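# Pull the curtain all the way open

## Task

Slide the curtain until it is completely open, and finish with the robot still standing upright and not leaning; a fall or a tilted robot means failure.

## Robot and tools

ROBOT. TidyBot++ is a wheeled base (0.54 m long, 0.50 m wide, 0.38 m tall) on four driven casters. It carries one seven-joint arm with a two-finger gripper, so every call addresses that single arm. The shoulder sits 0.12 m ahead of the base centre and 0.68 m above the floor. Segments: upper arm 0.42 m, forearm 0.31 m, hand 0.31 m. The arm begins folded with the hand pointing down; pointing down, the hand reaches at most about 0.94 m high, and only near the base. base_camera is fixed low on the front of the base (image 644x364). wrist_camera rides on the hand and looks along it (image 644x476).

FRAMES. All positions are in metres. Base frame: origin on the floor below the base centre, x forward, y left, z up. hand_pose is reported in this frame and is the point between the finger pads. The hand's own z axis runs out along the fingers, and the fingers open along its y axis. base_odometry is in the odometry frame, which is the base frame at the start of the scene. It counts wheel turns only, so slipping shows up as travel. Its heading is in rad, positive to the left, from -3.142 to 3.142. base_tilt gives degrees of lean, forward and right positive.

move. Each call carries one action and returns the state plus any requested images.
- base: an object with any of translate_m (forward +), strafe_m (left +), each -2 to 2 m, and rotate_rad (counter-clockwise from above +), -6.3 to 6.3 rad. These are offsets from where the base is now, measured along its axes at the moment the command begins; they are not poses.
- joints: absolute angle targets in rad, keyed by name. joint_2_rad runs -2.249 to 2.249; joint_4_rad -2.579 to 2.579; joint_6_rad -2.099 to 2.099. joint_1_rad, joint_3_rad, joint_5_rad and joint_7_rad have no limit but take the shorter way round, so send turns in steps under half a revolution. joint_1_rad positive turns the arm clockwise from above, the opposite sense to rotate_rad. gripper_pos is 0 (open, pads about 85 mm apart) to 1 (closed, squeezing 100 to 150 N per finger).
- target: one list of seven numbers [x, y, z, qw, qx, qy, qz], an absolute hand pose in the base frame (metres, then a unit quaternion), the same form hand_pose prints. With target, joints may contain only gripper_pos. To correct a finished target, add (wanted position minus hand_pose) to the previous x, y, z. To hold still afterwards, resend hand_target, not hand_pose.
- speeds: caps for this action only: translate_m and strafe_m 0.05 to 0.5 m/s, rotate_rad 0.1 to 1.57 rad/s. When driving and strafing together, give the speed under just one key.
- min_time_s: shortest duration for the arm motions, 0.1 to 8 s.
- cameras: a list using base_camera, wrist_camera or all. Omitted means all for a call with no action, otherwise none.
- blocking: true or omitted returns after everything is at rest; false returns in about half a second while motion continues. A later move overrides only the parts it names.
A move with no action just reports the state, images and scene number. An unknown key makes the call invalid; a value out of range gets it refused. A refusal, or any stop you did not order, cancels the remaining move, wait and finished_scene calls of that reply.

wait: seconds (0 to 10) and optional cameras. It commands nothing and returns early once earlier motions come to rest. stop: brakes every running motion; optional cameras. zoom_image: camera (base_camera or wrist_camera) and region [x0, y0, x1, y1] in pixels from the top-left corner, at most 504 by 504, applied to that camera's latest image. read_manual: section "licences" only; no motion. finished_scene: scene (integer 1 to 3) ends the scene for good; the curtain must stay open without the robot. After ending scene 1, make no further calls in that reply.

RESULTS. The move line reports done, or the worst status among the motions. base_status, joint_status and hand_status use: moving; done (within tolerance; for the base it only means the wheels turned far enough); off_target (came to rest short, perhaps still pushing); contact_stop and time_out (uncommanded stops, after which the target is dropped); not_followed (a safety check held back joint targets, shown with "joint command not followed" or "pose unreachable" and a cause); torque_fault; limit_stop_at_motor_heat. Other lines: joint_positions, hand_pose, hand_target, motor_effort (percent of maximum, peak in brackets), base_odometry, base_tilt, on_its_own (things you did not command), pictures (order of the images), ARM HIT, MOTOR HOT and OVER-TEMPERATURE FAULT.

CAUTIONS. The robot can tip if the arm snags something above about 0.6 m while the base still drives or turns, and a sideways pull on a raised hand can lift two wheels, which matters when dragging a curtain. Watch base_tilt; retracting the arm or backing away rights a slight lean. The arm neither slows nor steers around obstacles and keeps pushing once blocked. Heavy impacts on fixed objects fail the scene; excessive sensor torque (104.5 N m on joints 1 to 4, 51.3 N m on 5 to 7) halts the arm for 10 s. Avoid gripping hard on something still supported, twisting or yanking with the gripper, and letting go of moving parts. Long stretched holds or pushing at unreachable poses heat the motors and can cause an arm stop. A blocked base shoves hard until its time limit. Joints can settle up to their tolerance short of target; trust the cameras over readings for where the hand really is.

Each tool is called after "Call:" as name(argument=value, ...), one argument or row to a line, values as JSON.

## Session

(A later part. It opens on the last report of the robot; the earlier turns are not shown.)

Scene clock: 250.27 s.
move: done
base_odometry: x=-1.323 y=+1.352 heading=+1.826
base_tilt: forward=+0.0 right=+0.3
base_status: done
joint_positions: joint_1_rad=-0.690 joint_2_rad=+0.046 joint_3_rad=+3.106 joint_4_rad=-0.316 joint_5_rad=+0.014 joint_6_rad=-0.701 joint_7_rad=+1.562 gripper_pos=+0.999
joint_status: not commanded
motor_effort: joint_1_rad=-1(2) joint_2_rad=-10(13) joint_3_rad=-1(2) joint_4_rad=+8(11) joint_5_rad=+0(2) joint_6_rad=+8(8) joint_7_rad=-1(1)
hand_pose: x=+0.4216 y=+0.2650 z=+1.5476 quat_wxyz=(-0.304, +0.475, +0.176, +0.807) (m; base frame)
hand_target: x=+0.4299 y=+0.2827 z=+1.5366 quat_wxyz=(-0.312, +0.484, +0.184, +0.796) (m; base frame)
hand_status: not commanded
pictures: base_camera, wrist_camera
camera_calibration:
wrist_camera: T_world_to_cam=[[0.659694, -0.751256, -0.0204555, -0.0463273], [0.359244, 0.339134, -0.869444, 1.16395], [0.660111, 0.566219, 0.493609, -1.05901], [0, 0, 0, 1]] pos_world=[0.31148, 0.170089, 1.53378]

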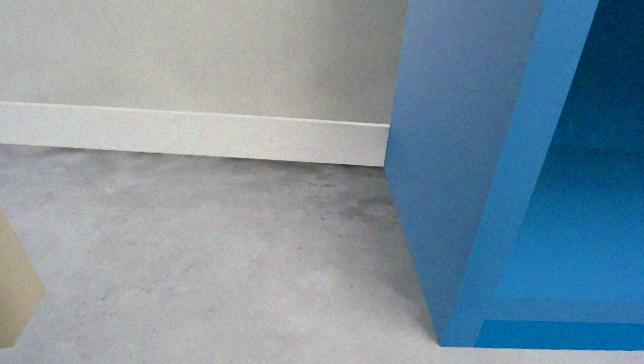

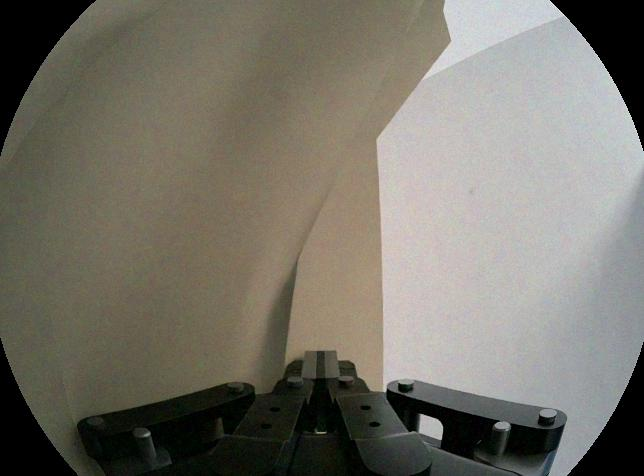

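Call:
move(
  base={"strafe_m": 0.2},
  speeds={"strafe_m": 0.2},
  cameras=["all"],
)

Scene clock: 259.80 s.
move: done
base_odometry: x=-1.517 y=+1.302 heading=+1.826
base_tilt: forward=+0.0 right=+0.3
base_status: done
joint_positions: joint_1_rad=-0.690 joint_2_rad=+0.050 joint_3_rad=+3.106 joint_4_rad=-0.316 joint_5_rad=+0.014 joint_6_rad=-0.701 joint_7_rad=+1.562 gripper_pos=+0.999
joint_status: not commanded
motor_effort: joint_1_rad=+0(2) joint_2_rad=-12(14) joint_3_rad=+0(2) joint_4_rad=+9(10) joint_5_rad=-1(2) joint_6_rad=+8(9) joint_7_rad=-1(1)
hand_pose: x=+0.4244 y=+0.2674 z=+1.5458 quat_wxyz=(-0.303, +0.477, +0.177, +0.806) (m; base frame)
hand_target: x=+0.4299 y=+0.2827 z=+1.5366 quat_wxyz=(-0.312, +0.484, +0.184, +0.796) (m; base frame)
hand_status: not commanded
pictures: base_camera, wrist_camera
camera_calibration:
wrist_camera: T_world_to_cam=[[0.659541, -0.751387, -0.0205687, -0.0462247], [0.356411, 0.336703, -0.871552, 1.16575], [0.661798, 0.567493, 0.489872, -1.05665], [0, 0, 0, 1]] pos_world=[0.31429, 0.172397, 1.53268]

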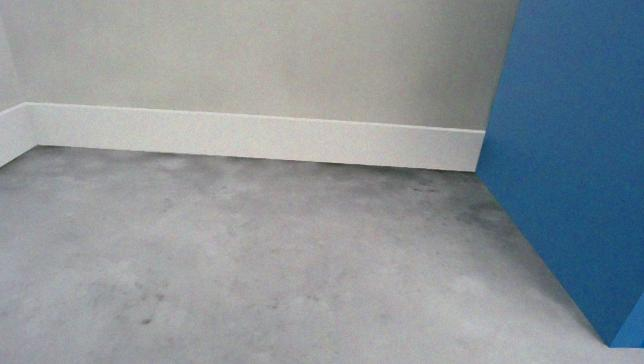

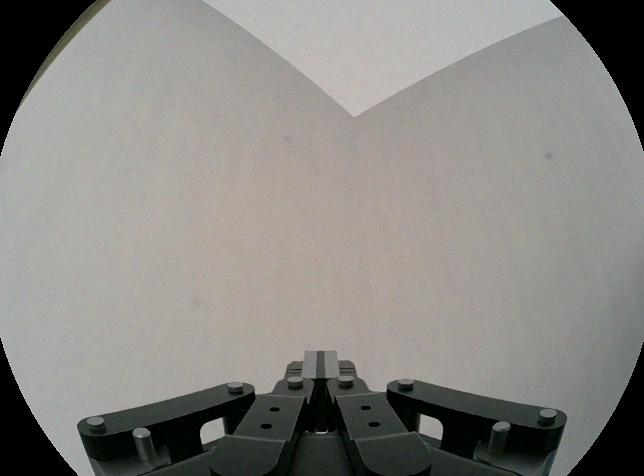

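Call:
move(
  base={"translate_m": -0.8, "strafe_m": -0.3},
  cameras=["all"],
)

Scene clock: 269.00 s.
move: done
base_odometry: x=-1.024 y=+0.603 heading=+1.826
base_tilt: forward=+0.0 right=+0.3
base_status: done
joint_positions: joint_1_rad=-0.690 joint_2_rad=+0.065 joint_3_rad=+3.106 joint_4_rad=-0.316 joint_5_rad=+0.014 joint_6_rad=-0.701 joint_7_rad=+1.562 gripper_pos=+0.999
joint_status: not commanded
motor_effort: joint_1_rad=+0(1) joint_2_rad=-12(21) joint_3_rad=+0(1) joint_4_rad=+9(12) joint_5_rad=+0(1) joint_6_rad=+7(10) joint_7_rad=-1(1)
hand_pose: x=+0.4342 y=+0.2754 z=+1.5398 quat_wxyz=(-0.302, +0.483, +0.179, +0.802) (m; base frame)
hand_target: x=+0.4299 y=+0.2827 z=+1.5366 quat_wxyz=(-0.312, +0.484, +0.184, +0.796) (m; base frame)
hand_status: not commanded
pictures: base_camera, wrist_camera
camera_calibration:
wrist_camera: T_world_to_cam=[[0.659306, -0.751582, -0.0209726, -0.0459731], [0.346502, 0.328479, -0.878657, 1.17181], [0.667271, 0.572037, 0.476993, -1.04852], [0, 0, 0, 1]] pos_world=[0.323924, 0.180325, 1.52879]

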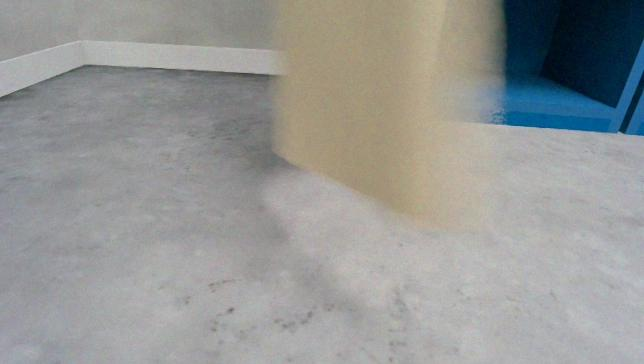

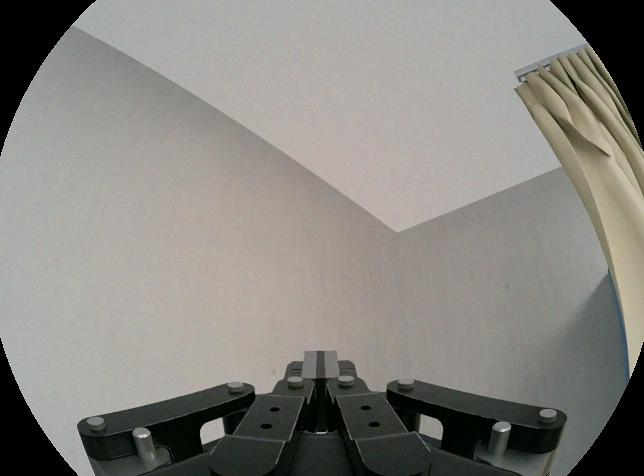

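Call:
move(
  joints={"joint_1_rad": -0.1, "gripper_pos": 0},
  cameras=["all"],
)

Call:
zoom_image(
  camera="wrist_camera",
  region=[220, 20, 420, 160],
)

Scene clock: 286.47 s.
move: done
base_odometry: x=-1.024 y=+0.603 heading=+1.826
base_tilt: forward=+0.1 right=+0.3
base_status: not commanded
joint_positions: joint_1_rad=-0.118 joint_2_rad=+0.065 joint_3_rad=+3.106 joint_4_rad=-0.316 joint_5_rad=+0.014 joint_6_rad=-0.701 joint_7_rad=+1.562 gripper_pos=+0.000
joint_status: all done
motor_effort: joint_1_rad=+0(1) joint_2_rad=-12(13) joint_3_rad=+0(1) joint_4_rad=+10(11) joint_5_rad=+0(1) joint_6_rad=+8(9) joint_7_rad=-1(1)
hand_pose: x=+0.5331 y=+0.0607 z=+1.5398 quat_wxyz=(-0.063, +0.514, +0.035, +0.855) (m; base frame)
hand_target: x=+0.5352 y=+0.0577 z=+1.5366 quat_wxyz=(-0.063, +0.517, +0.033, +0.853) (m; base frame)
hand_status: not commanded
pictures: base_camera, wrist_camera
camera_calibration:
wrist_camera: T_world_to_cam=[[0.147032, -0.988909, -0.0210021, 0.0149976], [0.469193, 0.0884208, -0.878658, 1.15724], [0.870769, 0.119337, 0.47699, -1.07268], [0, 0, 0, 1]] pos_world=[0.388884, 0.0405176, 1.52879]

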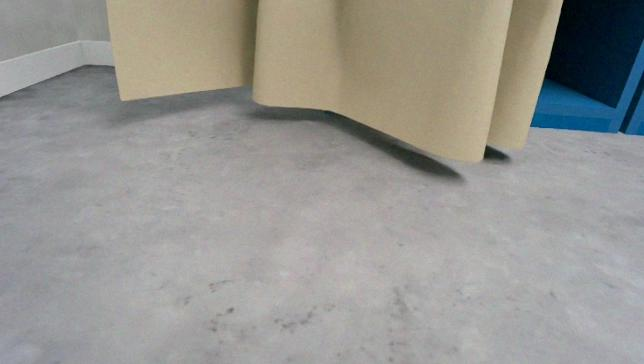

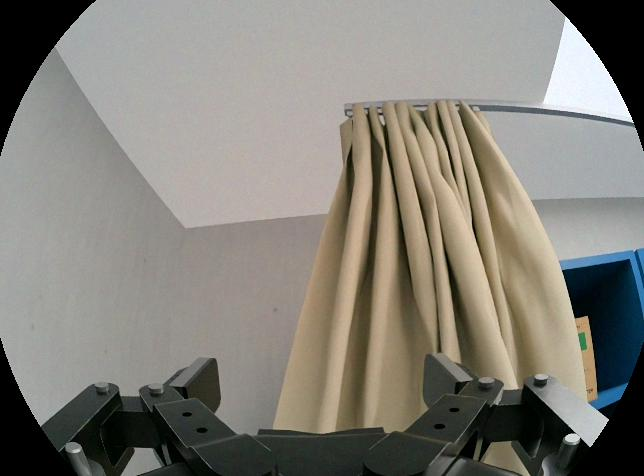

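Scaled by 2.520.

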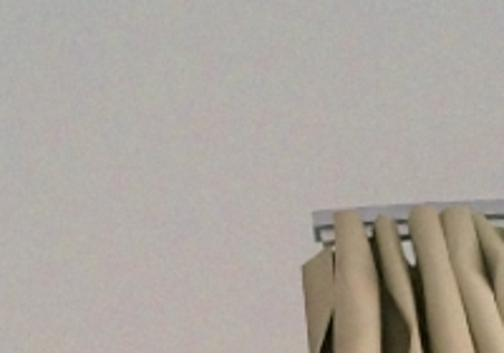

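Call:
zoom_image(
  camera="wrist_camera",
  region=[335, 85, 515, 175],
)

Scaled by 2.800.

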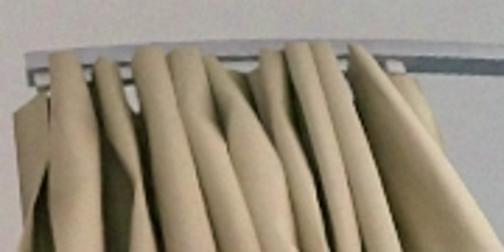

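Call:
move(
  base={"translate_m": 0.22, "strafe_m": -0.4},
  cameras=["all"],
)

Scene clock: 304.80 s.
move: done
base_odometry: x=-0.693 y=+0.917 heading=+1.826
base_tilt: forward=+0.1 right=+0.3
base_status: done
joint_positions: joint_1_rad=-0.108 joint_2_rad=+0.065 joint_3_rad=+3.105 joint_4_rad=-0.316 joint_5_rad=+0.014 joint_6_rad=-0.701 joint_7_rad=+1.562 gripper_pos=+0.000
joint_status: not commanded
motor_effort: joint_1_rad=+0(2) joint_2_rad=-13(16) joint_3_rad=+0(1) joint_4_rad=+9(11) joint_5_rad=+0(1) joint_6_rad=+8(9) joint_7_rad=-1(1)
hand_pose: x=+0.5338 y=+0.0569 z=+1.5397 quat_wxyz=(-0.059, +0.514, +0.033, +0.855) (m; base frame)
hand_target: x=+0.5352 y=+0.0577 z=+1.5366 quat_wxyz=(-0.063, +0.517, +0.033, +0.853) (m; base frame)
hand_status: not commanded
pictures: base_camera, wrist_camera
camera_calibration:
wrist_camera: T_world_to_cam=[[0.137765, -0.990243, -0.0209775, 0.0160948], [0.469879, 0.0839858, -0.878726, 1.15727], [0.871914, 0.111201, 0.476865, -1.07269], [0, 0, 0, 1]] pos_world=[0.389299, 0.0380272, 1.52879]

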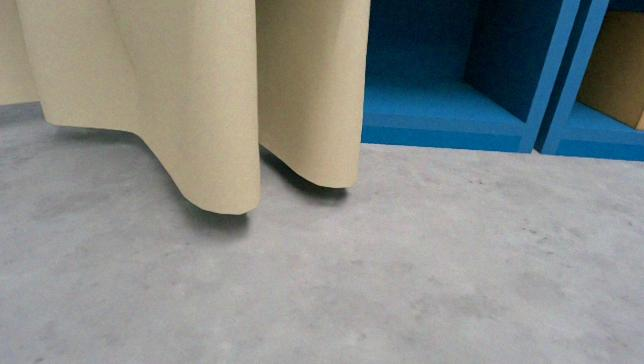

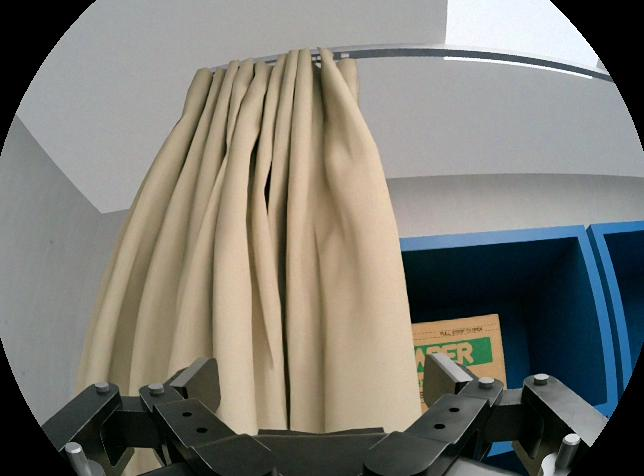

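Call:
move(
  base={"strafe_m": -0.44},
  joints={"joint_1_rad": -0.95},
)

Call:
move(
  base={"translate_m": 0.4},
  cameras=["all"],
)

Scene clock: 323.93 s.
move: done
base_odometry: x=-0.267 y=+1.028 heading=+1.826
base_tilt: forward=+0.0 right=+0.3
base_status: done
joint_positions: joint_1_rad=-0.931 joint_2_rad=+0.065 joint_3_rad=+3.105 joint_4_rad=-0.316 joint_5_rad=+0.014 joint_6_rad=-0.701 joint_7_rad=+1.562 gripper_pos=+0.000
joint_status: all done
motor_effort: joint_1_rad=+1(2) joint_2_rad=-11(15) joint_3_rad=+0(1) joint_4_rad=+9(11) joint_5_rad=+0(1) joint_6_rad=+8(9) joint_7_rad=-1(1)
hand_pose: x=+0.3592 y=+0.3423 z=+1.5400 quat_wxyz=(-0.396, +0.458, +0.235, +0.760) (m; base frame)
hand_target: x=+0.3503 y=+0.3508 z=+1.5366 quat_wxyz=(-0.409, +0.458, +0.243, +0.751) (m; base frame)
hand_status: not commanded
pictures: none

Scene clock: 326.07 s.
move: done
base_odometry: x=-0.368 y=+1.416 heading=+1.826
base_tilt: forward=+0.1 right=+0.3
base_status: done
joint_positions: joint_1_rad=-0.936 joint_2_rad=+0.065 joint_3_rad=+3.105 joint_4_rad=-0.316 joint_5_rad=+0.014 joint_6_rad=-0.701 joint_7_rad=+1.562 gripper_pos=+0.000
joint_status: not commanded
motor_effort: joint_1_rad=+0(1) joint_2_rad=-13(16) joint_3_rad=+0(1) joint_4_rad=+10(11) joint_5_rad=-1(1) joint_6_rad=+7(9) joint_7_rad=-1(1)
hand_pose: x=+0.3576 y=+0.3438 z=+1.5398 quat_wxyz=(-0.398, +0.457, +0.237, +0.759) (m; base frame)
hand_target: x=+0.3503 y=+0.3508 z=+1.5366 quat_wxyz=(-0.409, +0.458, +0.243, +0.751) (m; base frame)
hand_status: not commanded
pictures: base_camera, wrist_camera
camera_calibration:
wrist_camera: T_world_to_cam=[[0.822432, -0.568474, -0.0210461, -0.0652716], [0.256059, 0.40298, -0.878659, 1.18263], [0.507976, 0.717248, 0.476987, -1.02946], [0, 0, 0, 1]] pos_world=[0.273798, 0.224695, 1.52879]

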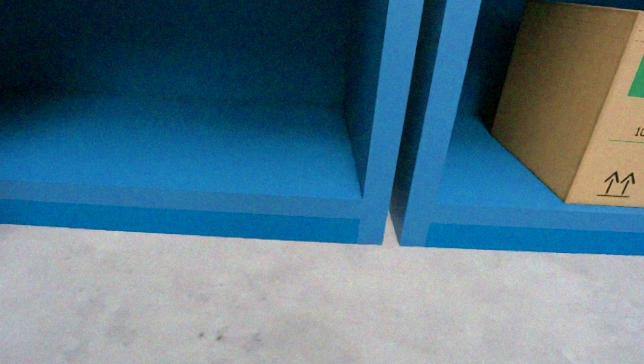

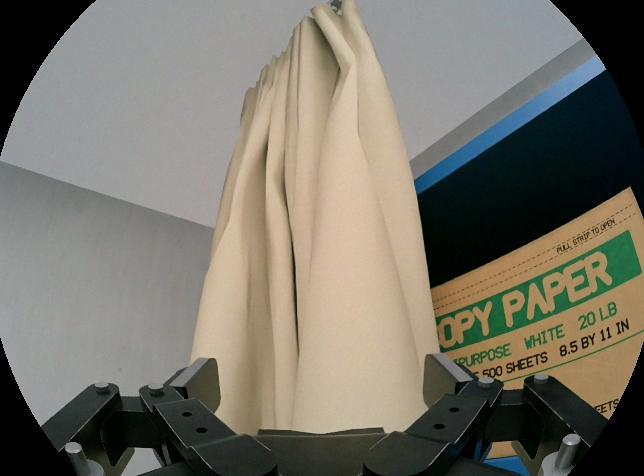

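Call:
move(
  base={"translate_m": 0.14, "strafe_m": 0.0},
  cameras=["wrist_camera"],
)

Scene clock: 342.23 s.
move: done
base_odometry: x=-0.403 y=+1.551 heading=+1.826
base_tilt: forward=+0.0 right=+0.3
base_status: done
joint_positions: joint_1_rad=-0.938 joint_2_rad=+0.065 joint_3_rad=+3.105 joint_4_rad=-0.316 joint_5_rad=+0.014 joint_6_rad=-0.701 joint_7_rad=+1.562 gripper_pos=+0.000
joint_status: not commanded
motor_effort: joint_1_rad=+1(1) joint_2_rad=-12(16) joint_3_rad=+1(1) joint_4_rad=+10(11) joint_5_rad=+0(1) joint_6_rad=+7(9) joint_7_rad=-1(1)
hand_pose: x=+0.3573 y=+0.3445 z=+1.5396 quat_wxyz=(-0.399, +0.457, +0.237, +0.759) (m; base frame)
hand_target: x=+0.3503 y=+0.3508 z=+1.5366 quat_wxyz=(-0.409, +0.458, +0.243, +0.751) (m; base frame)
hand_status: not commanded
pictures: wrist_camera
camera_calibration:
wrist_camera: T_world_to_cam=[[0.823302, -0.567215, -0.0209851, -0.065523], [0.255295, 0.40307, -0.87884, 1.18283], [0.50695, 0.718193, 0.476656, -1.02914], [0, 0, 0, 1]] pos_world=[0.273698, 0.225194, 1.52869]

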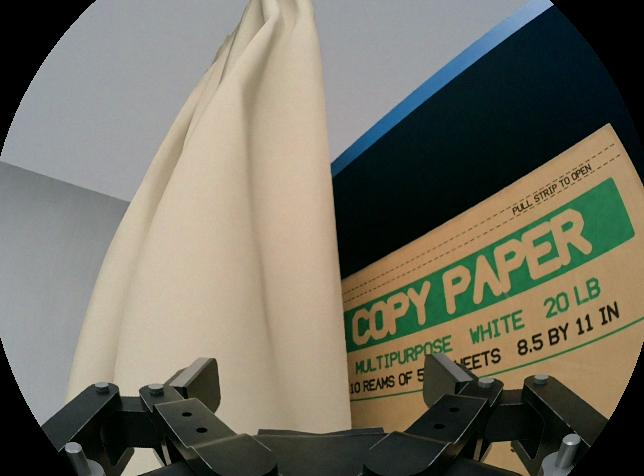

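Call:
move(
  base={"translate_m": 0.145, "strafe_m": 0.21},
  speeds={"translate_m": 0.25},
  cameras=["wrist_camera"],
)

Call:
move(
  joints={"gripper_pos": 1.0},
  cameras=["all"],
)

Scene clock: 359.10 s.
move: done
base_odometry: x=-0.643 y=+1.639 heading=+1.825
base_tilt: forward=+0.1 right=+0.3
base_status: done
joint_positions: joint_1_rad=-0.938 joint_2_rad=+0.064 joint_3_rad=+3.105 joint_4_rad=-0.316 joint_5_rad=+0.014 joint_6_rad=-0.701 joint_7_rad=+1.562 gripper_pos=+0.000
joint_status: not commanded
motor_effort: joint_1_rad=+0(1) joint_2_rad=-11(17) joint_3_rad=+1(1) joint_4_rad=+10(11) joint_5_rad=-1(1) joint_6_rad=+8(9) joint_7_rad=-1(1)
hand_pose: x=+0.3567 y=+0.3436 z=+1.5401 quat_wxyz=(-0.399, +0.457, +0.237, +0.759) (m; base frame)
hand_target: x=+0.3503 y=+0.3508 z=+1.5366 quat_wxyz=(-0.409, +0.458, +0.243, +0.751) (m; base frame)
hand_status: not commanded
pictures: wrist_camera
camera_calibration:
wrist_camera: T_world_to_cam=[[0.823301, -0.567216, -0.0210161, -0.0654286], [0.255859, 0.403915, -0.878287, 1.18239], [0.506668, 0.717717, 0.477671, -1.02977], [0, 0, 0, 1]] pos_world=[0.273096, 0.224391, 1.52899]

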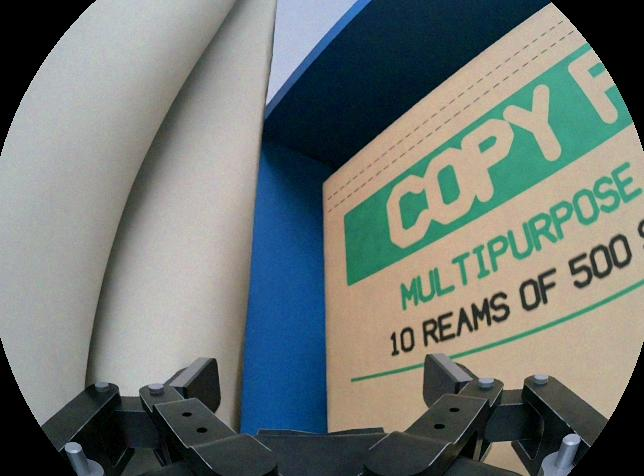

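Scene clock: 360.20 s.
move: done
base_odometry: x=-0.643 y=+1.639 heading=+1.825
base_tilt: forward=+0.1 right=+0.3
base_status: not commanded
joint_positions: joint_1_rad=-0.938 joint_2_rad=+0.064 joint_3_rad=+3.105 joint_4_rad=-0.316 joint_5_rad=+0.014 joint_6_rad=-0.701 joint_7_rad=+1.562 gripper_pos=+0.999
joint_status: all done
motor_effort: joint_1_rad=+0(1) joint_2_rad=-12(14) joint_3_rad=+0(1) joint_4_rad=+10(11) joint_5_rad=+0(1) joint_6_rad=+8(9) joint_7_rad=-1(1)
hand_pose: x=+0.3567 y=+0.3436 z=+1.5401 quat_wxyz=(-0.399, +0.457, +0.237, +0.759) (m; base frame)
hand_target: x=+0.3503 y=+0.3508 z=+1.5366 quat_wxyz=(-0.409, +0.458, +0.243, +0.751) (m; base frame)
hand_status: not commanded
pictures: base_camera, wrist_camera
camera_calibration:
wrist_camera: T_world_to_cam=[[0.823301, -0.567216, -0.0210161, -0.0654286], [0.255859, 0.403915, -0.878287, 1.18239], [0.506668, 0.717717, 0.477671, -1.02977], [0, 0, 0, 1]] pos_world=[0.273096, 0.224391, 1.52899]

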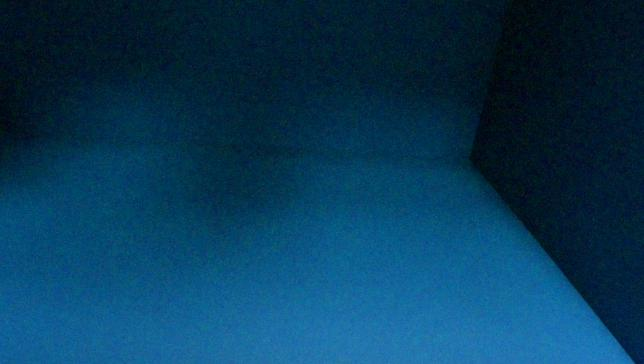

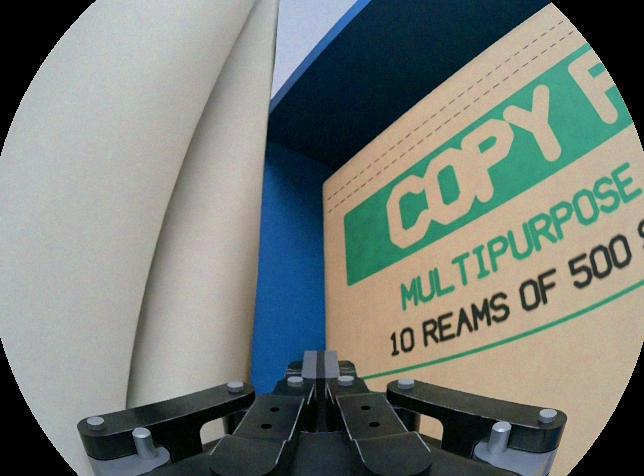

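Call:
move(
  base={"translate_m": -0.125, "strafe_m": -0.057},
)

Call:
move(
  joints={"gripper_pos": 0},
  cameras=["wrist_camera"],
)

Scene clock: 376.53 s.
move: done
base_odometry: x=-0.556 y=+1.532 heading=+1.825
base_tilt: forward=+0.0 right=+0.3
base_status: done
joint_positions: joint_1_rad=-0.940 joint_2_rad=+0.054 joint_3_rad=+3.105 joint_4_rad=-0.316 joint_5_rad=+0.014 joint_6_rad=-0.701 joint_7_rad=+1.562 gripper_pos=+0.999
joint_status: not commanded
motor_effort: joint_1_rad=+0(1) joint_2_rad=-12(19) joint_3_rad=+0(1) joint_4_rad=+10(12) joint_5_rad=+0(1) joint_6_rad=+8(9) joint_7_rad=-1(1)
hand_pose: x=+0.3507 y=+0.3370 z=+1.5444 quat_wxyz=(-0.401, +0.453, +0.236, +0.761) (m; base frame)
hand_target: x=+0.3503 y=+0.3508 z=+1.5366 quat_wxyz=(-0.409, +0.458, +0.243, +0.751) (m; base frame)
hand_status: not commanded
pictures: none

Scene clock: 377.63 s.
move: done
base_odometry: x=-0.556 y=+1.532 heading=+1.825
base_tilt: forward=+0.0 right=+0.3
base_status: not commanded
joint_positions: joint_1_rad=-0.940 joint_2_rad=+0.054 joint_3_rad=+3.105 joint_4_rad=-0.316 joint_5_rad=+0.014 joint_6_rad=-0.701 joint_7_rad=+1.562 gripper_pos=+0.000
joint_status: all done
motor_effort: joint_1_rad=+0(1) joint_2_rad=-11(12) joint_3_rad=+0(1) joint_4_rad=+9(10) joint_5_rad=-1(1) joint_6_rad=+7(9) joint_7_rad=-1(1)
hand_pose: x=+0.3507 y=+0.3370 z=+1.5444 quat_wxyz=(-0.401, +0.453, +0.236, +0.761) (m; base frame)
hand_target: x=+0.3503 y=+0.3508 z=+1.5366 quat_wxyz=(-0.409, +0.458, +0.243, +0.751) (m; base frame)
hand_status: not commanded
pictures: wrist_camera
camera_calibration:
wrist_camera: T_world_to_cam=[[0.824813, -0.565028, -0.0206779, -0.065877], [0.260201, 0.411795, -0.873339, 1.17856], [0.501976, 0.71496, 0.486674, -1.03532], [0, 0, 0, 1]] pos_world=[0.267377, 0.217662, 1.53178]

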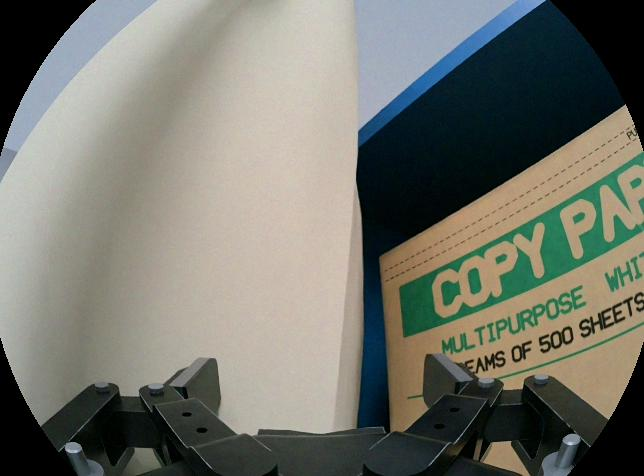

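Call:
move(
  base={"translate_m": 0.075, "strafe_m": 0.115},
  speeds={"translate_m": 0.25},
  cameras=["wrist_camera"],
)

Call:
move(
  joints={"gripper_pos": 1.0},
  cameras=["wrist_camera"],
)

Scene clock: 387.60 s.
move: done
base_odometry: x=-0.686 y=+1.575 heading=+1.826
base_tilt: forward=+0.1 right=+0.3
base_status: done
joint_positions: joint_1_rad=-0.940 joint_2_rad=+0.052 joint_3_rad=+3.105 joint_4_rad=-0.316 joint_5_rad=+0.014 joint_6_rad=-0.701 joint_7_rad=+1.562 gripper_pos=+0.000
joint_status: not commanded
motor_effort: joint_1_rad=+1(1) joint_2_rad=-8(12) joint_3_rad=+0(1) joint_4_rad=+8(10) joint_5_rad=+0(1) joint_6_rad=+8(8) joint_7_rad=-1(1)
hand_pose: x=+0.3499 y=+0.3359 z=+1.5450 quat_wxyz=(-0.401, +0.452, +0.235, +0.761) (m; base frame)
hand_target: x=+0.3503 y=+0.3508 z=+1.5366 quat_wxyz=(-0.409, +0.458, +0.243, +0.751) (m; base frame)
hand_status: not commanded
pictures: wrist_camera
camera_calibration:
wrist_camera: T_world_to_cam=[[0.824859, -0.564963, -0.0206104, -0.0659036], [0.26102, 0.412927, -0.87256, 1.17788], [0.501475, 0.714359, 0.488073, -1.03627], [0, 0, 0, 1]] pos_world=[0.266574, 0.216658, 1.53218]

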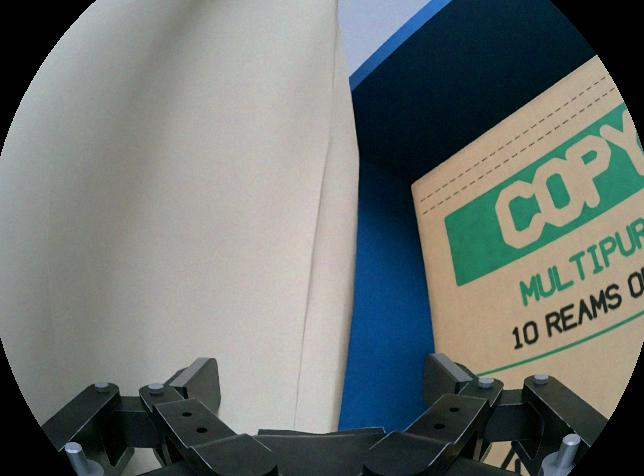

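Scene clock: 388.70 s.
move: done
base_odometry: x=-0.686 y=+1.575 heading=+1.826
base_tilt: forward=+0.1 right=+0.3
base_status: not commanded
joint_positions: joint_1_rad=-0.940 joint_2_rad=+0.052 joint_3_rad=+3.105 joint_4_rad=-0.316 joint_5_rad=+0.014 joint_6_rad=-0.701 joint_7_rad=+1.562 gripper_pos=+0.999
joint_status: all done
motor_effort: joint_1_rad=+0(1) joint_2_rad=-11(12) joint_3_rad=+1(1) joint_4_rad=+9(10) joint_5_rad=-1(1) joint_6_rad=+8(9) joint_7_rad=-1(1)
hand_pose: x=+0.3499 y=+0.3359 z=+1.5450 quat_wxyz=(-0.401, +0.452, +0.235, +0.761) (m; base frame)
hand_target: x=+0.3503 y=+0.3508 z=+1.5366 quat_wxyz=(-0.409, +0.458, +0.243, +0.751) (m; base frame)
hand_status: not commanded
pictures: wrist_camera
camera_calibration:
wrist_camera: T_world_to_cam=[[0.824859, -0.564963, -0.0206104, -0.0659036], [0.26102, 0.412927, -0.87256, 1.17788], [0.501475, 0.714359, 0.488073, -1.03627], [0, 0, 0, 1]] pos_world=[0.266574, 0.216658, 1.53218]

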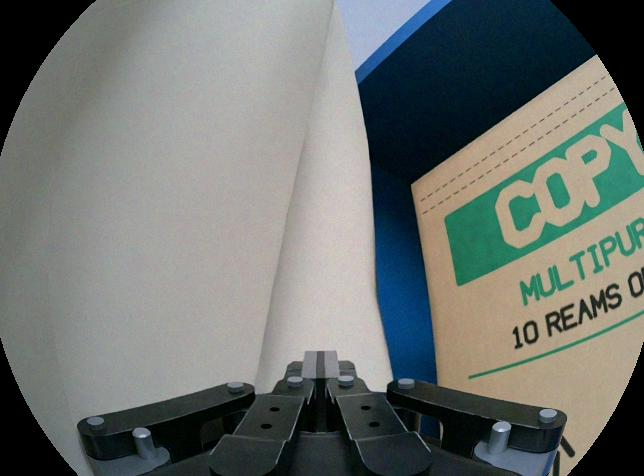

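Call:
move(
  base={"translate_m": -0.35, "strafe_m": -0.05},
)

Call:
move(
  base={"strafe_m": 0.33},
  joints={"joint_1_rad": 0.03, "joint_2_rad": 0.1, "joint_4_rad": -0.05, "joint_6_rad": -0.75, "gripper_pos": 0},
  cameras=["all"],
)

Scene clock: 403.07 s.
move: done
base_odometry: x=-0.550 y=+1.249 heading=+1.825
base_tilt: forward=+0.1 right=+0.3
base_status: done
joint_positions: joint_1_rad=-0.941 joint_2_rad=+0.053 joint_3_rad=+3.105 joint_4_rad=-0.316 joint_5_rad=+0.014 joint_6_rad=-0.701 joint_7_rad=+1.562 gripper_pos=+0.999
joint_status: not commanded
motor_effort: joint_1_rad=+0(2) joint_2_rad=-12(16) joint_3_rad=+0(2) joint_4_rad=+10(12) joint_5_rad=+0(3) joint_6_rad=+8(9) joint_7_rad=-1(1)
hand_pose: x=+0.3500 y=+0.3370 z=+1.5445 quat_wxyz=(-0.402, +0.452, +0.236, +0.761) (m; base frame)
hand_target: x=+0.3503 y=+0.3508 z=+1.5366 quat_wxyz=(-0.409, +0.458, +0.243, +0.751) (m; base frame)
hand_status: not commanded
pictures: none

Scene clock: 405.33 s.
move: done
base_odometry: x=-0.869 y=+1.166 heading=+1.826
base_tilt: forward=+0.1 right=+0.3
base_status: done
joint_positions: joint_1_rad=+0.012 joint_2_rad=+0.073 joint_3_rad=+3.105 joint_4_rad=-0.073 joint_5_rad=+0.014 joint_6_rad=-0.701 joint_7_rad=+1.562 gripper_pos=+0.000
joint_status: all done
motor_effort: joint_1_rad=+0(2) joint_2_rad=-9(13) joint_3_rad=+0(1) joint_4_rad=+5(11) joint_5_rad=-1(1) joint_6_rad=+6(9) joint_7_rad=-1(1)
hand_pose: x=+0.4285 y=+0.0038 z=+1.6186 quat_wxyz=(-0.009, +0.411, +0.000, +0.912) (m; base frame)
hand_target: x=+0.4513 y=+0.0005 z=+1.6049 quat_wxyz=(-0.008, +0.435, -0.002, +0.900) (m; base frame)
hand_status: not commanded
pictures: base_camera, wrist_camera
camera_calibration:
wrist_camera: T_world_to_cam=[[0.0231171, -0.999485, -0.0222668, 0.0308756], [0.667746, 0.0320126, -0.743701, 0.977274], [0.74403, 0.00232364, 0.668142, -1.26702], [0, 0, 0, 1]] pos_world=[0.289414, 0.00251865, 1.57403]

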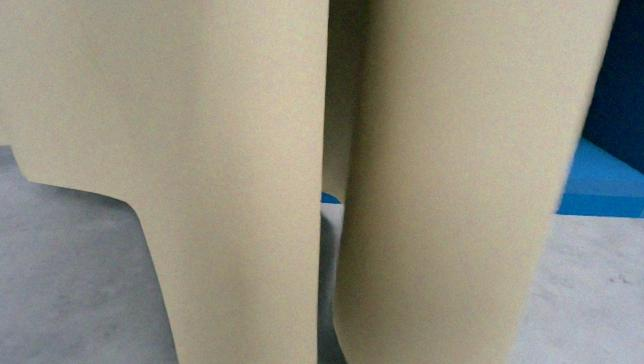

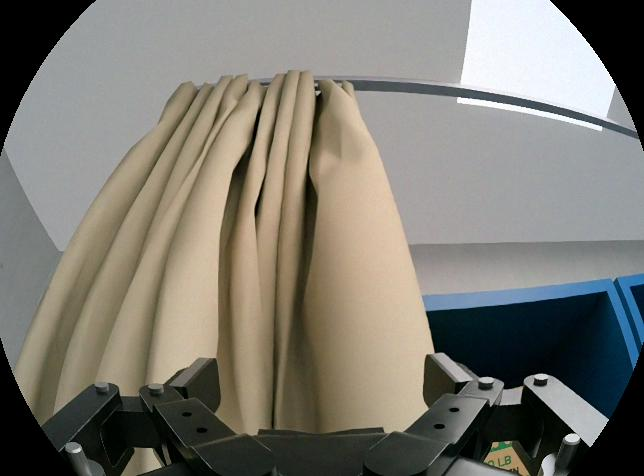

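Call:
move(
  base={"strafe_m": -0.053},
)

Call:
move(
  base={"translate_m": 0.16},
  speeds={"translate_m": 0.25},
  cameras=["wrist_camera"],
)

Call:
move(
  joints={"gripper_pos": 1.0},
  cameras=["wrist_camera"],
)

Scene clock: 425.97 s.
move: done
base_odometry: x=-0.818 y=+1.179 heading=+1.826
base_tilt: forward=+0.0 right=+0.3
base_status: done
joint_positions: joint_1_rad=+0.017 joint_2_rad=+0.073 joint_3_rad=+3.105 joint_4_rad=-0.073 joint_5_rad=+0.014 joint_6_rad=-0.701 joint_7_rad=+1.562 gripper_pos=+0.000
joint_status: not commanded
motor_effort: joint_1_rad=+0(1) joint_2_rad=-9(10) joint_3_rad=+0(1) joint_4_rad=+6(6) joint_5_rad=+0(1) joint_6_rad=+6(8) joint_7_rad=-1(1)
hand_pose: x=+0.4286 y=+0.0022 z=+1.6185 quat_wxyz=(-0.007, +0.411, -0.001, +0.912) (m; base frame)
hand_target: x=+0.4513 y=+0.0005 z=+1.6049 quat_wxyz=(-0.008, +0.435, -0.002, +0.900) (m; base frame)
hand_status: not commanded
pictures: none

Scene clock: 427.47 s.
move: done
base_odometry: x=-0.858 y=+1.334 heading=+1.826
base_tilt: forward=+0.1 right=+0.3
base_status: done
joint_positions: joint_1_rad=+0.017 joint_2_rad=+0.088 joint_3_rad=+3.105 joint_4_rad=-0.065 joint_5_rad=+0.014 joint_6_rad=-0.701 joint_7_rad=+1.562 gripper_pos=+0.000
joint_status: not commanded
motor_effort: joint_1_rad=+0(1) joint_2_rad=-7(12) joint_3_rad=+0(1) joint_4_rad=+6(7) joint_5_rad=+0(1) joint_6_rad=+7(7) joint_7_rad=-1(1)
hand_pose: x=+0.4375 y=+0.0019 z=+1.6165 quat_wxyz=(-0.007, +0.414, -0.001, +0.910) (m; base frame)
hand_target: x=+0.4513 y=+0.0005 z=+1.6049 quat_wxyz=(-0.008, +0.435, -0.002, +0.900) (m; base frame)
hand_status: not commanded
pictures: wrist_camera
camera_calibration:
wrist_camera: T_world_to_cam=[[0.0180006, -0.99958, -0.0227326, 0.0318103], [0.663563, 0.0289507, -0.74756, 0.977844], [0.747903, -0.00162796, 0.663806, -1.26697], [0, 0, 0, 1]] pos_world=[0.298138, 0.00142506, 1.57274]

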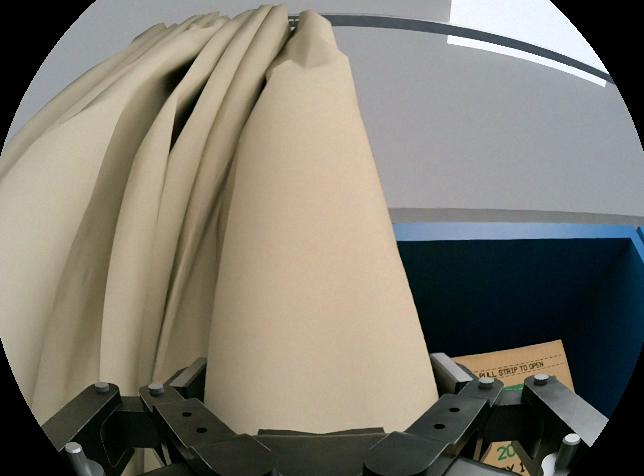

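Scene clock: 428.57 s.
move: done
base_odometry: x=-0.858 y=+1.334 heading=+1.826
base_tilt: forward=+0.0 right=+0.3
base_status: not commanded
joint_positions: joint_1_rad=+0.017 joint_2_rad=+0.088 joint_3_rad=+3.105 joint_4_rad=-0.065 joint_5_rad=+0.014 joint_6_rad=-0.701 joint_7_rad=+1.562 gripper_pos=+0.975
joint_status: all done
motor_effort: joint_1_rad=+0(1) joint_2_rad=-9(12) joint_3_rad=+0(1) joint_4_rad=+6(7) joint_5_rad=+0(2) joint_6_rad=+8(9) joint_7_rad=-1(1)
hand_pose: x=+0.4375 y=+0.0019 z=+1.6165 quat_wxyz=(-0.007, +0.414, -0.001, +0.910) (m; base frame)
hand_target: x=+0.4513 y=+0.0005 z=+1.6049 quat_wxyz=(-0.008, +0.435, -0.002, +0.900) (m; base frame)
hand_status: not commanded
pictures: wrist_camera
camera_calibration:
wrist_camera: T_world_to_cam=[[0.0180006, -0.99958, -0.0227326, 0.0318103], [0.663563, 0.0289507, -0.74756, 0.977844], [0.747903, -0.00162796, 0.663806, -1.26697], [0, 0, 0, 1]] pos_world=[0.298138, 0.00142506, 1.57274]

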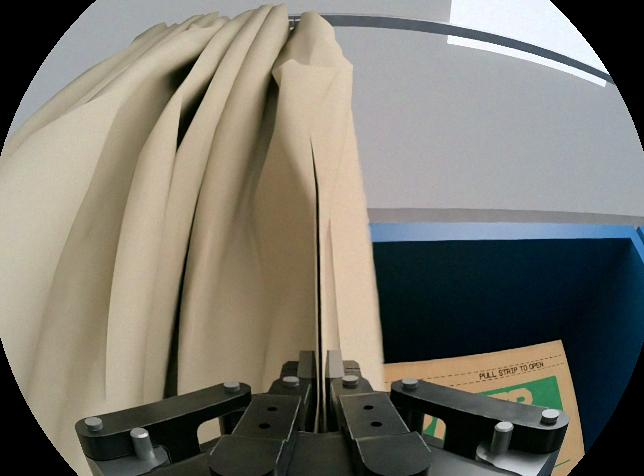

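Call:
move(
  base={"strafe_m": 0.5},
  speeds={"strafe_m": 0.25},
  cameras=["wrist_camera"],
)

Scene clock: 441.03 s.
move: time_out
base_odometry: x=-1.341 y=+1.208 heading=+1.821
base_tilt: forward=+0.0 right=+0.4
base_status: strafe_m time_out (by the wheels' count: +0.498 of +0.500)
joint_positions: joint_1_rad=+0.107 joint_2_rad=+0.089 joint_3_rad=+3.157 joint_4_rad=-0.016 joint_5_rad=+0.099 joint_6_rad=-0.684 joint_7_rad=+1.562 gripper_pos=+0.975
joint_status: not commanded
motor_effort: joint_1_rad=-14(17) joint_2_rad=-9(13) joint_3_rad=-10(13) joint_4_rad=+1(7) joint_5_rad=-18(23) joint_6_rad=-9(16) joint_7_rad=+3(4)
hand_pose: x=+0.4052 y=-0.0521 z=+1.6331 quat_wxyz=(+0.100, +0.382, -0.039, +0.918) (m; base frame)
hand_target: x=+0.4513 y=+0.0005 z=+1.6049 quat_wxyz=(-0.008, +0.435, -0.002, +0.900) (m; base frame)
hand_status: not commanded
pictures: wrist_camera
camera_calibration:
wrist_camera: T_world_to_cam=[[-0.206026, -0.978504, -0.00910619, 0.0484555], [0.697305, -0.140277, -0.702913, 0.91788], [0.686526, -0.151168, 0.711217, -1.31435], [0, 0, 0, 1]] pos_world=[0.272277, -0.0225162, 1.58042]

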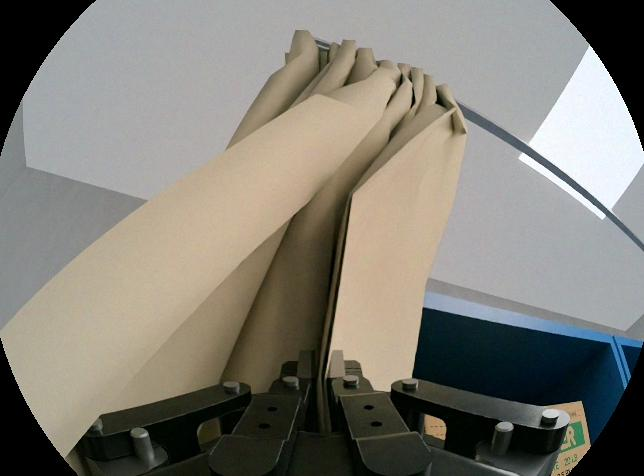

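Call:
move(
  base={"strafe_m": -0.42},
  speeds={"strafe_m": 0.3},
  cameras=["wrist_camera"],
)

Call:
move(
  joints={"gripper_pos": 0},
)

Call:
move(
  base={"translate_m": -0.6},
  cameras=["wrist_camera"],
)

Scene clock: 451.73 s.
move: done
base_odometry: x=-0.934 y=+1.312 heading=+1.822
base_tilt: forward=+0.1 right=+0.3
base_status: done
joint_positions: joint_1_rad=+0.043 joint_2_rad=+0.090 joint_3_rad=+3.114 joint_4_rad=-0.038 joint_5_rad=+0.048 joint_6_rad=-0.704 joint_7_rad=+1.562 gripper_pos=+0.976
joint_status: not commanded
motor_effort: joint_1_rad=+1(14) joint_2_rad=-10(13) joint_3_rad=+1(11) joint_4_rad=+6(9) joint_5_rad=+1(18) joint_6_rad=+7(12) joint_7_rad=-1(4)
hand_pose: x=+0.4260 y=-0.0155 z=+1.6224 quat_wxyz=(+0.026, +0.404, -0.013, +0.914) (m; base frame)
hand_target: x=+0.4513 y=+0.0005 z=+1.6049 quat_wxyz=(-0.008, +0.435, -0.002, +0.900) (m; base frame)
hand_status: not commanded
pictures: wrist_camera
camera_calibration:
wrist_camera: T_world_to_cam=[[-0.0511505, -0.998535, -0.0176767, 0.0360234], [0.679373, -0.0218169, -0.733469, 0.960064], [0.732008, -0.0495263, 0.679493, -1.28168], [0, 0, 0, 1]] pos_world=[0.287798, -0.00656049, 1.5757]

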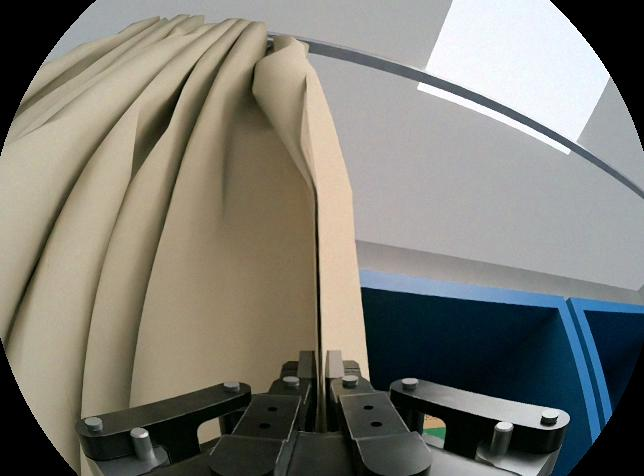

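Scene clock: 452.83 s.
move: done
base_odometry: x=-0.934 y=+1.312 heading=+1.822
base_tilt: forward=+0.0 right=+0.3
base_status: not commanded
joint_positions: joint_1_rad=+0.043 joint_2_rad=+0.090 joint_3_rad=+3.114 joint_4_rad=-0.038 joint_5_rad=+0.048 joint_6_rad=-0.704 joint_7_rad=+1.562 gripper_pos=+0.000
joint_status: all done
motor_effort: joint_1_rad=+1(1) joint_2_rad=-9(10) joint_3_rad=+0(1) joint_4_rad=+5(6) joint_5_rad=+0(1) joint_6_rad=+7(8) joint_7_rad=-1(1)
hand_pose: x=+0.4260 y=-0.0155 z=+1.6224 quat_wxyz=(+0.026, +0.404, -0.013, +0.914) (m; base frame)
hand_target: x=+0.4513 y=+0.0005 z=+1.6049 quat_wxyz=(-0.008, +0.435, -0.002, +0.900) (m; base frame)
hand_status: not commanded
pictures: none

Scene clock: 455.30 s.
move: done
base_odometry: x=-0.784 y=+0.731 heading=+1.822
base_tilt: forward=+0.0 right=+0.3
base_status: done
joint_positions: joint_1_rad=+0.043 joint_2_rad=+0.094 joint_3_rad=+3.114 joint_4_rad=-0.038 joint_5_rad=+0.048 joint_6_rad=-0.704 joint_7_rad=+1.562 gripper_pos=+0.000
joint_status: not commanded
motor_effort: joint_1_rad=+0(1) joint_2_rad=-9(14) joint_3_rad=+0(1) joint_4_rad=+6(8) joint_5_rad=+0(1) joint_6_rad=+7(8) joint_7_rad=-1(1)
hand_pose: x=+0.4300 y=-0.0156 z=+1.6210 quat_wxyz=(+0.026, +0.406, -0.013, +0.913) (m; base frame)
hand_target: x=+0.4513 y=+0.0005 z=+1.6049 quat_wxyz=(-0.008, +0.435, -0.002, +0.900) (m; base frame)
hand_status: not commanded
pictures: wrist_camera
camera_calibration:
wrist_camera: T_world_to_cam=[[-0.0511003, -0.998536, -0.0177452, 0.0360987], [0.676209, -0.0215185, -0.736396, 0.962496], [0.734936, -0.0496295, 0.676318, -1.27986], [0, 0, 0, 1]] pos_world=[0.291609, -0.00676145, 1.57501]

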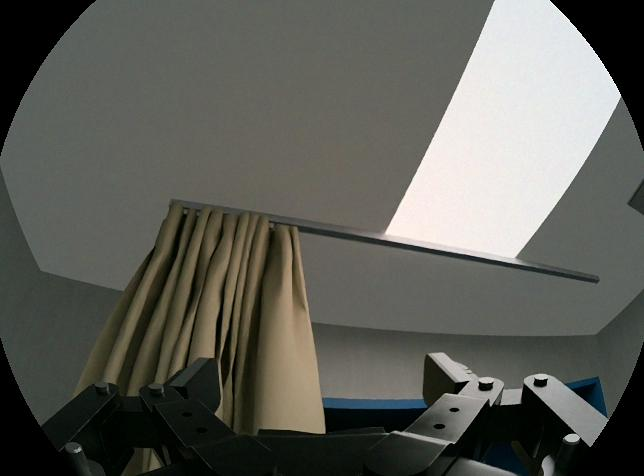

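Call:
zoom_image(
  camera="wrist_camera",
  region=[150, 180, 330, 290],
)

Scaled by 2.800.

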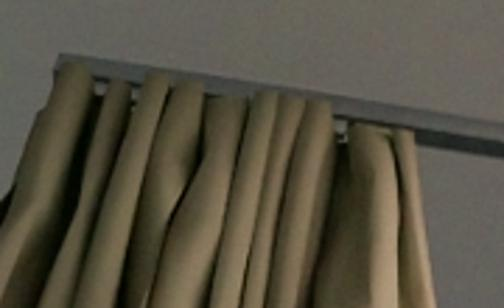

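Call:
finished_scene(
  scene=2,
)

The scene is finished: the task was done.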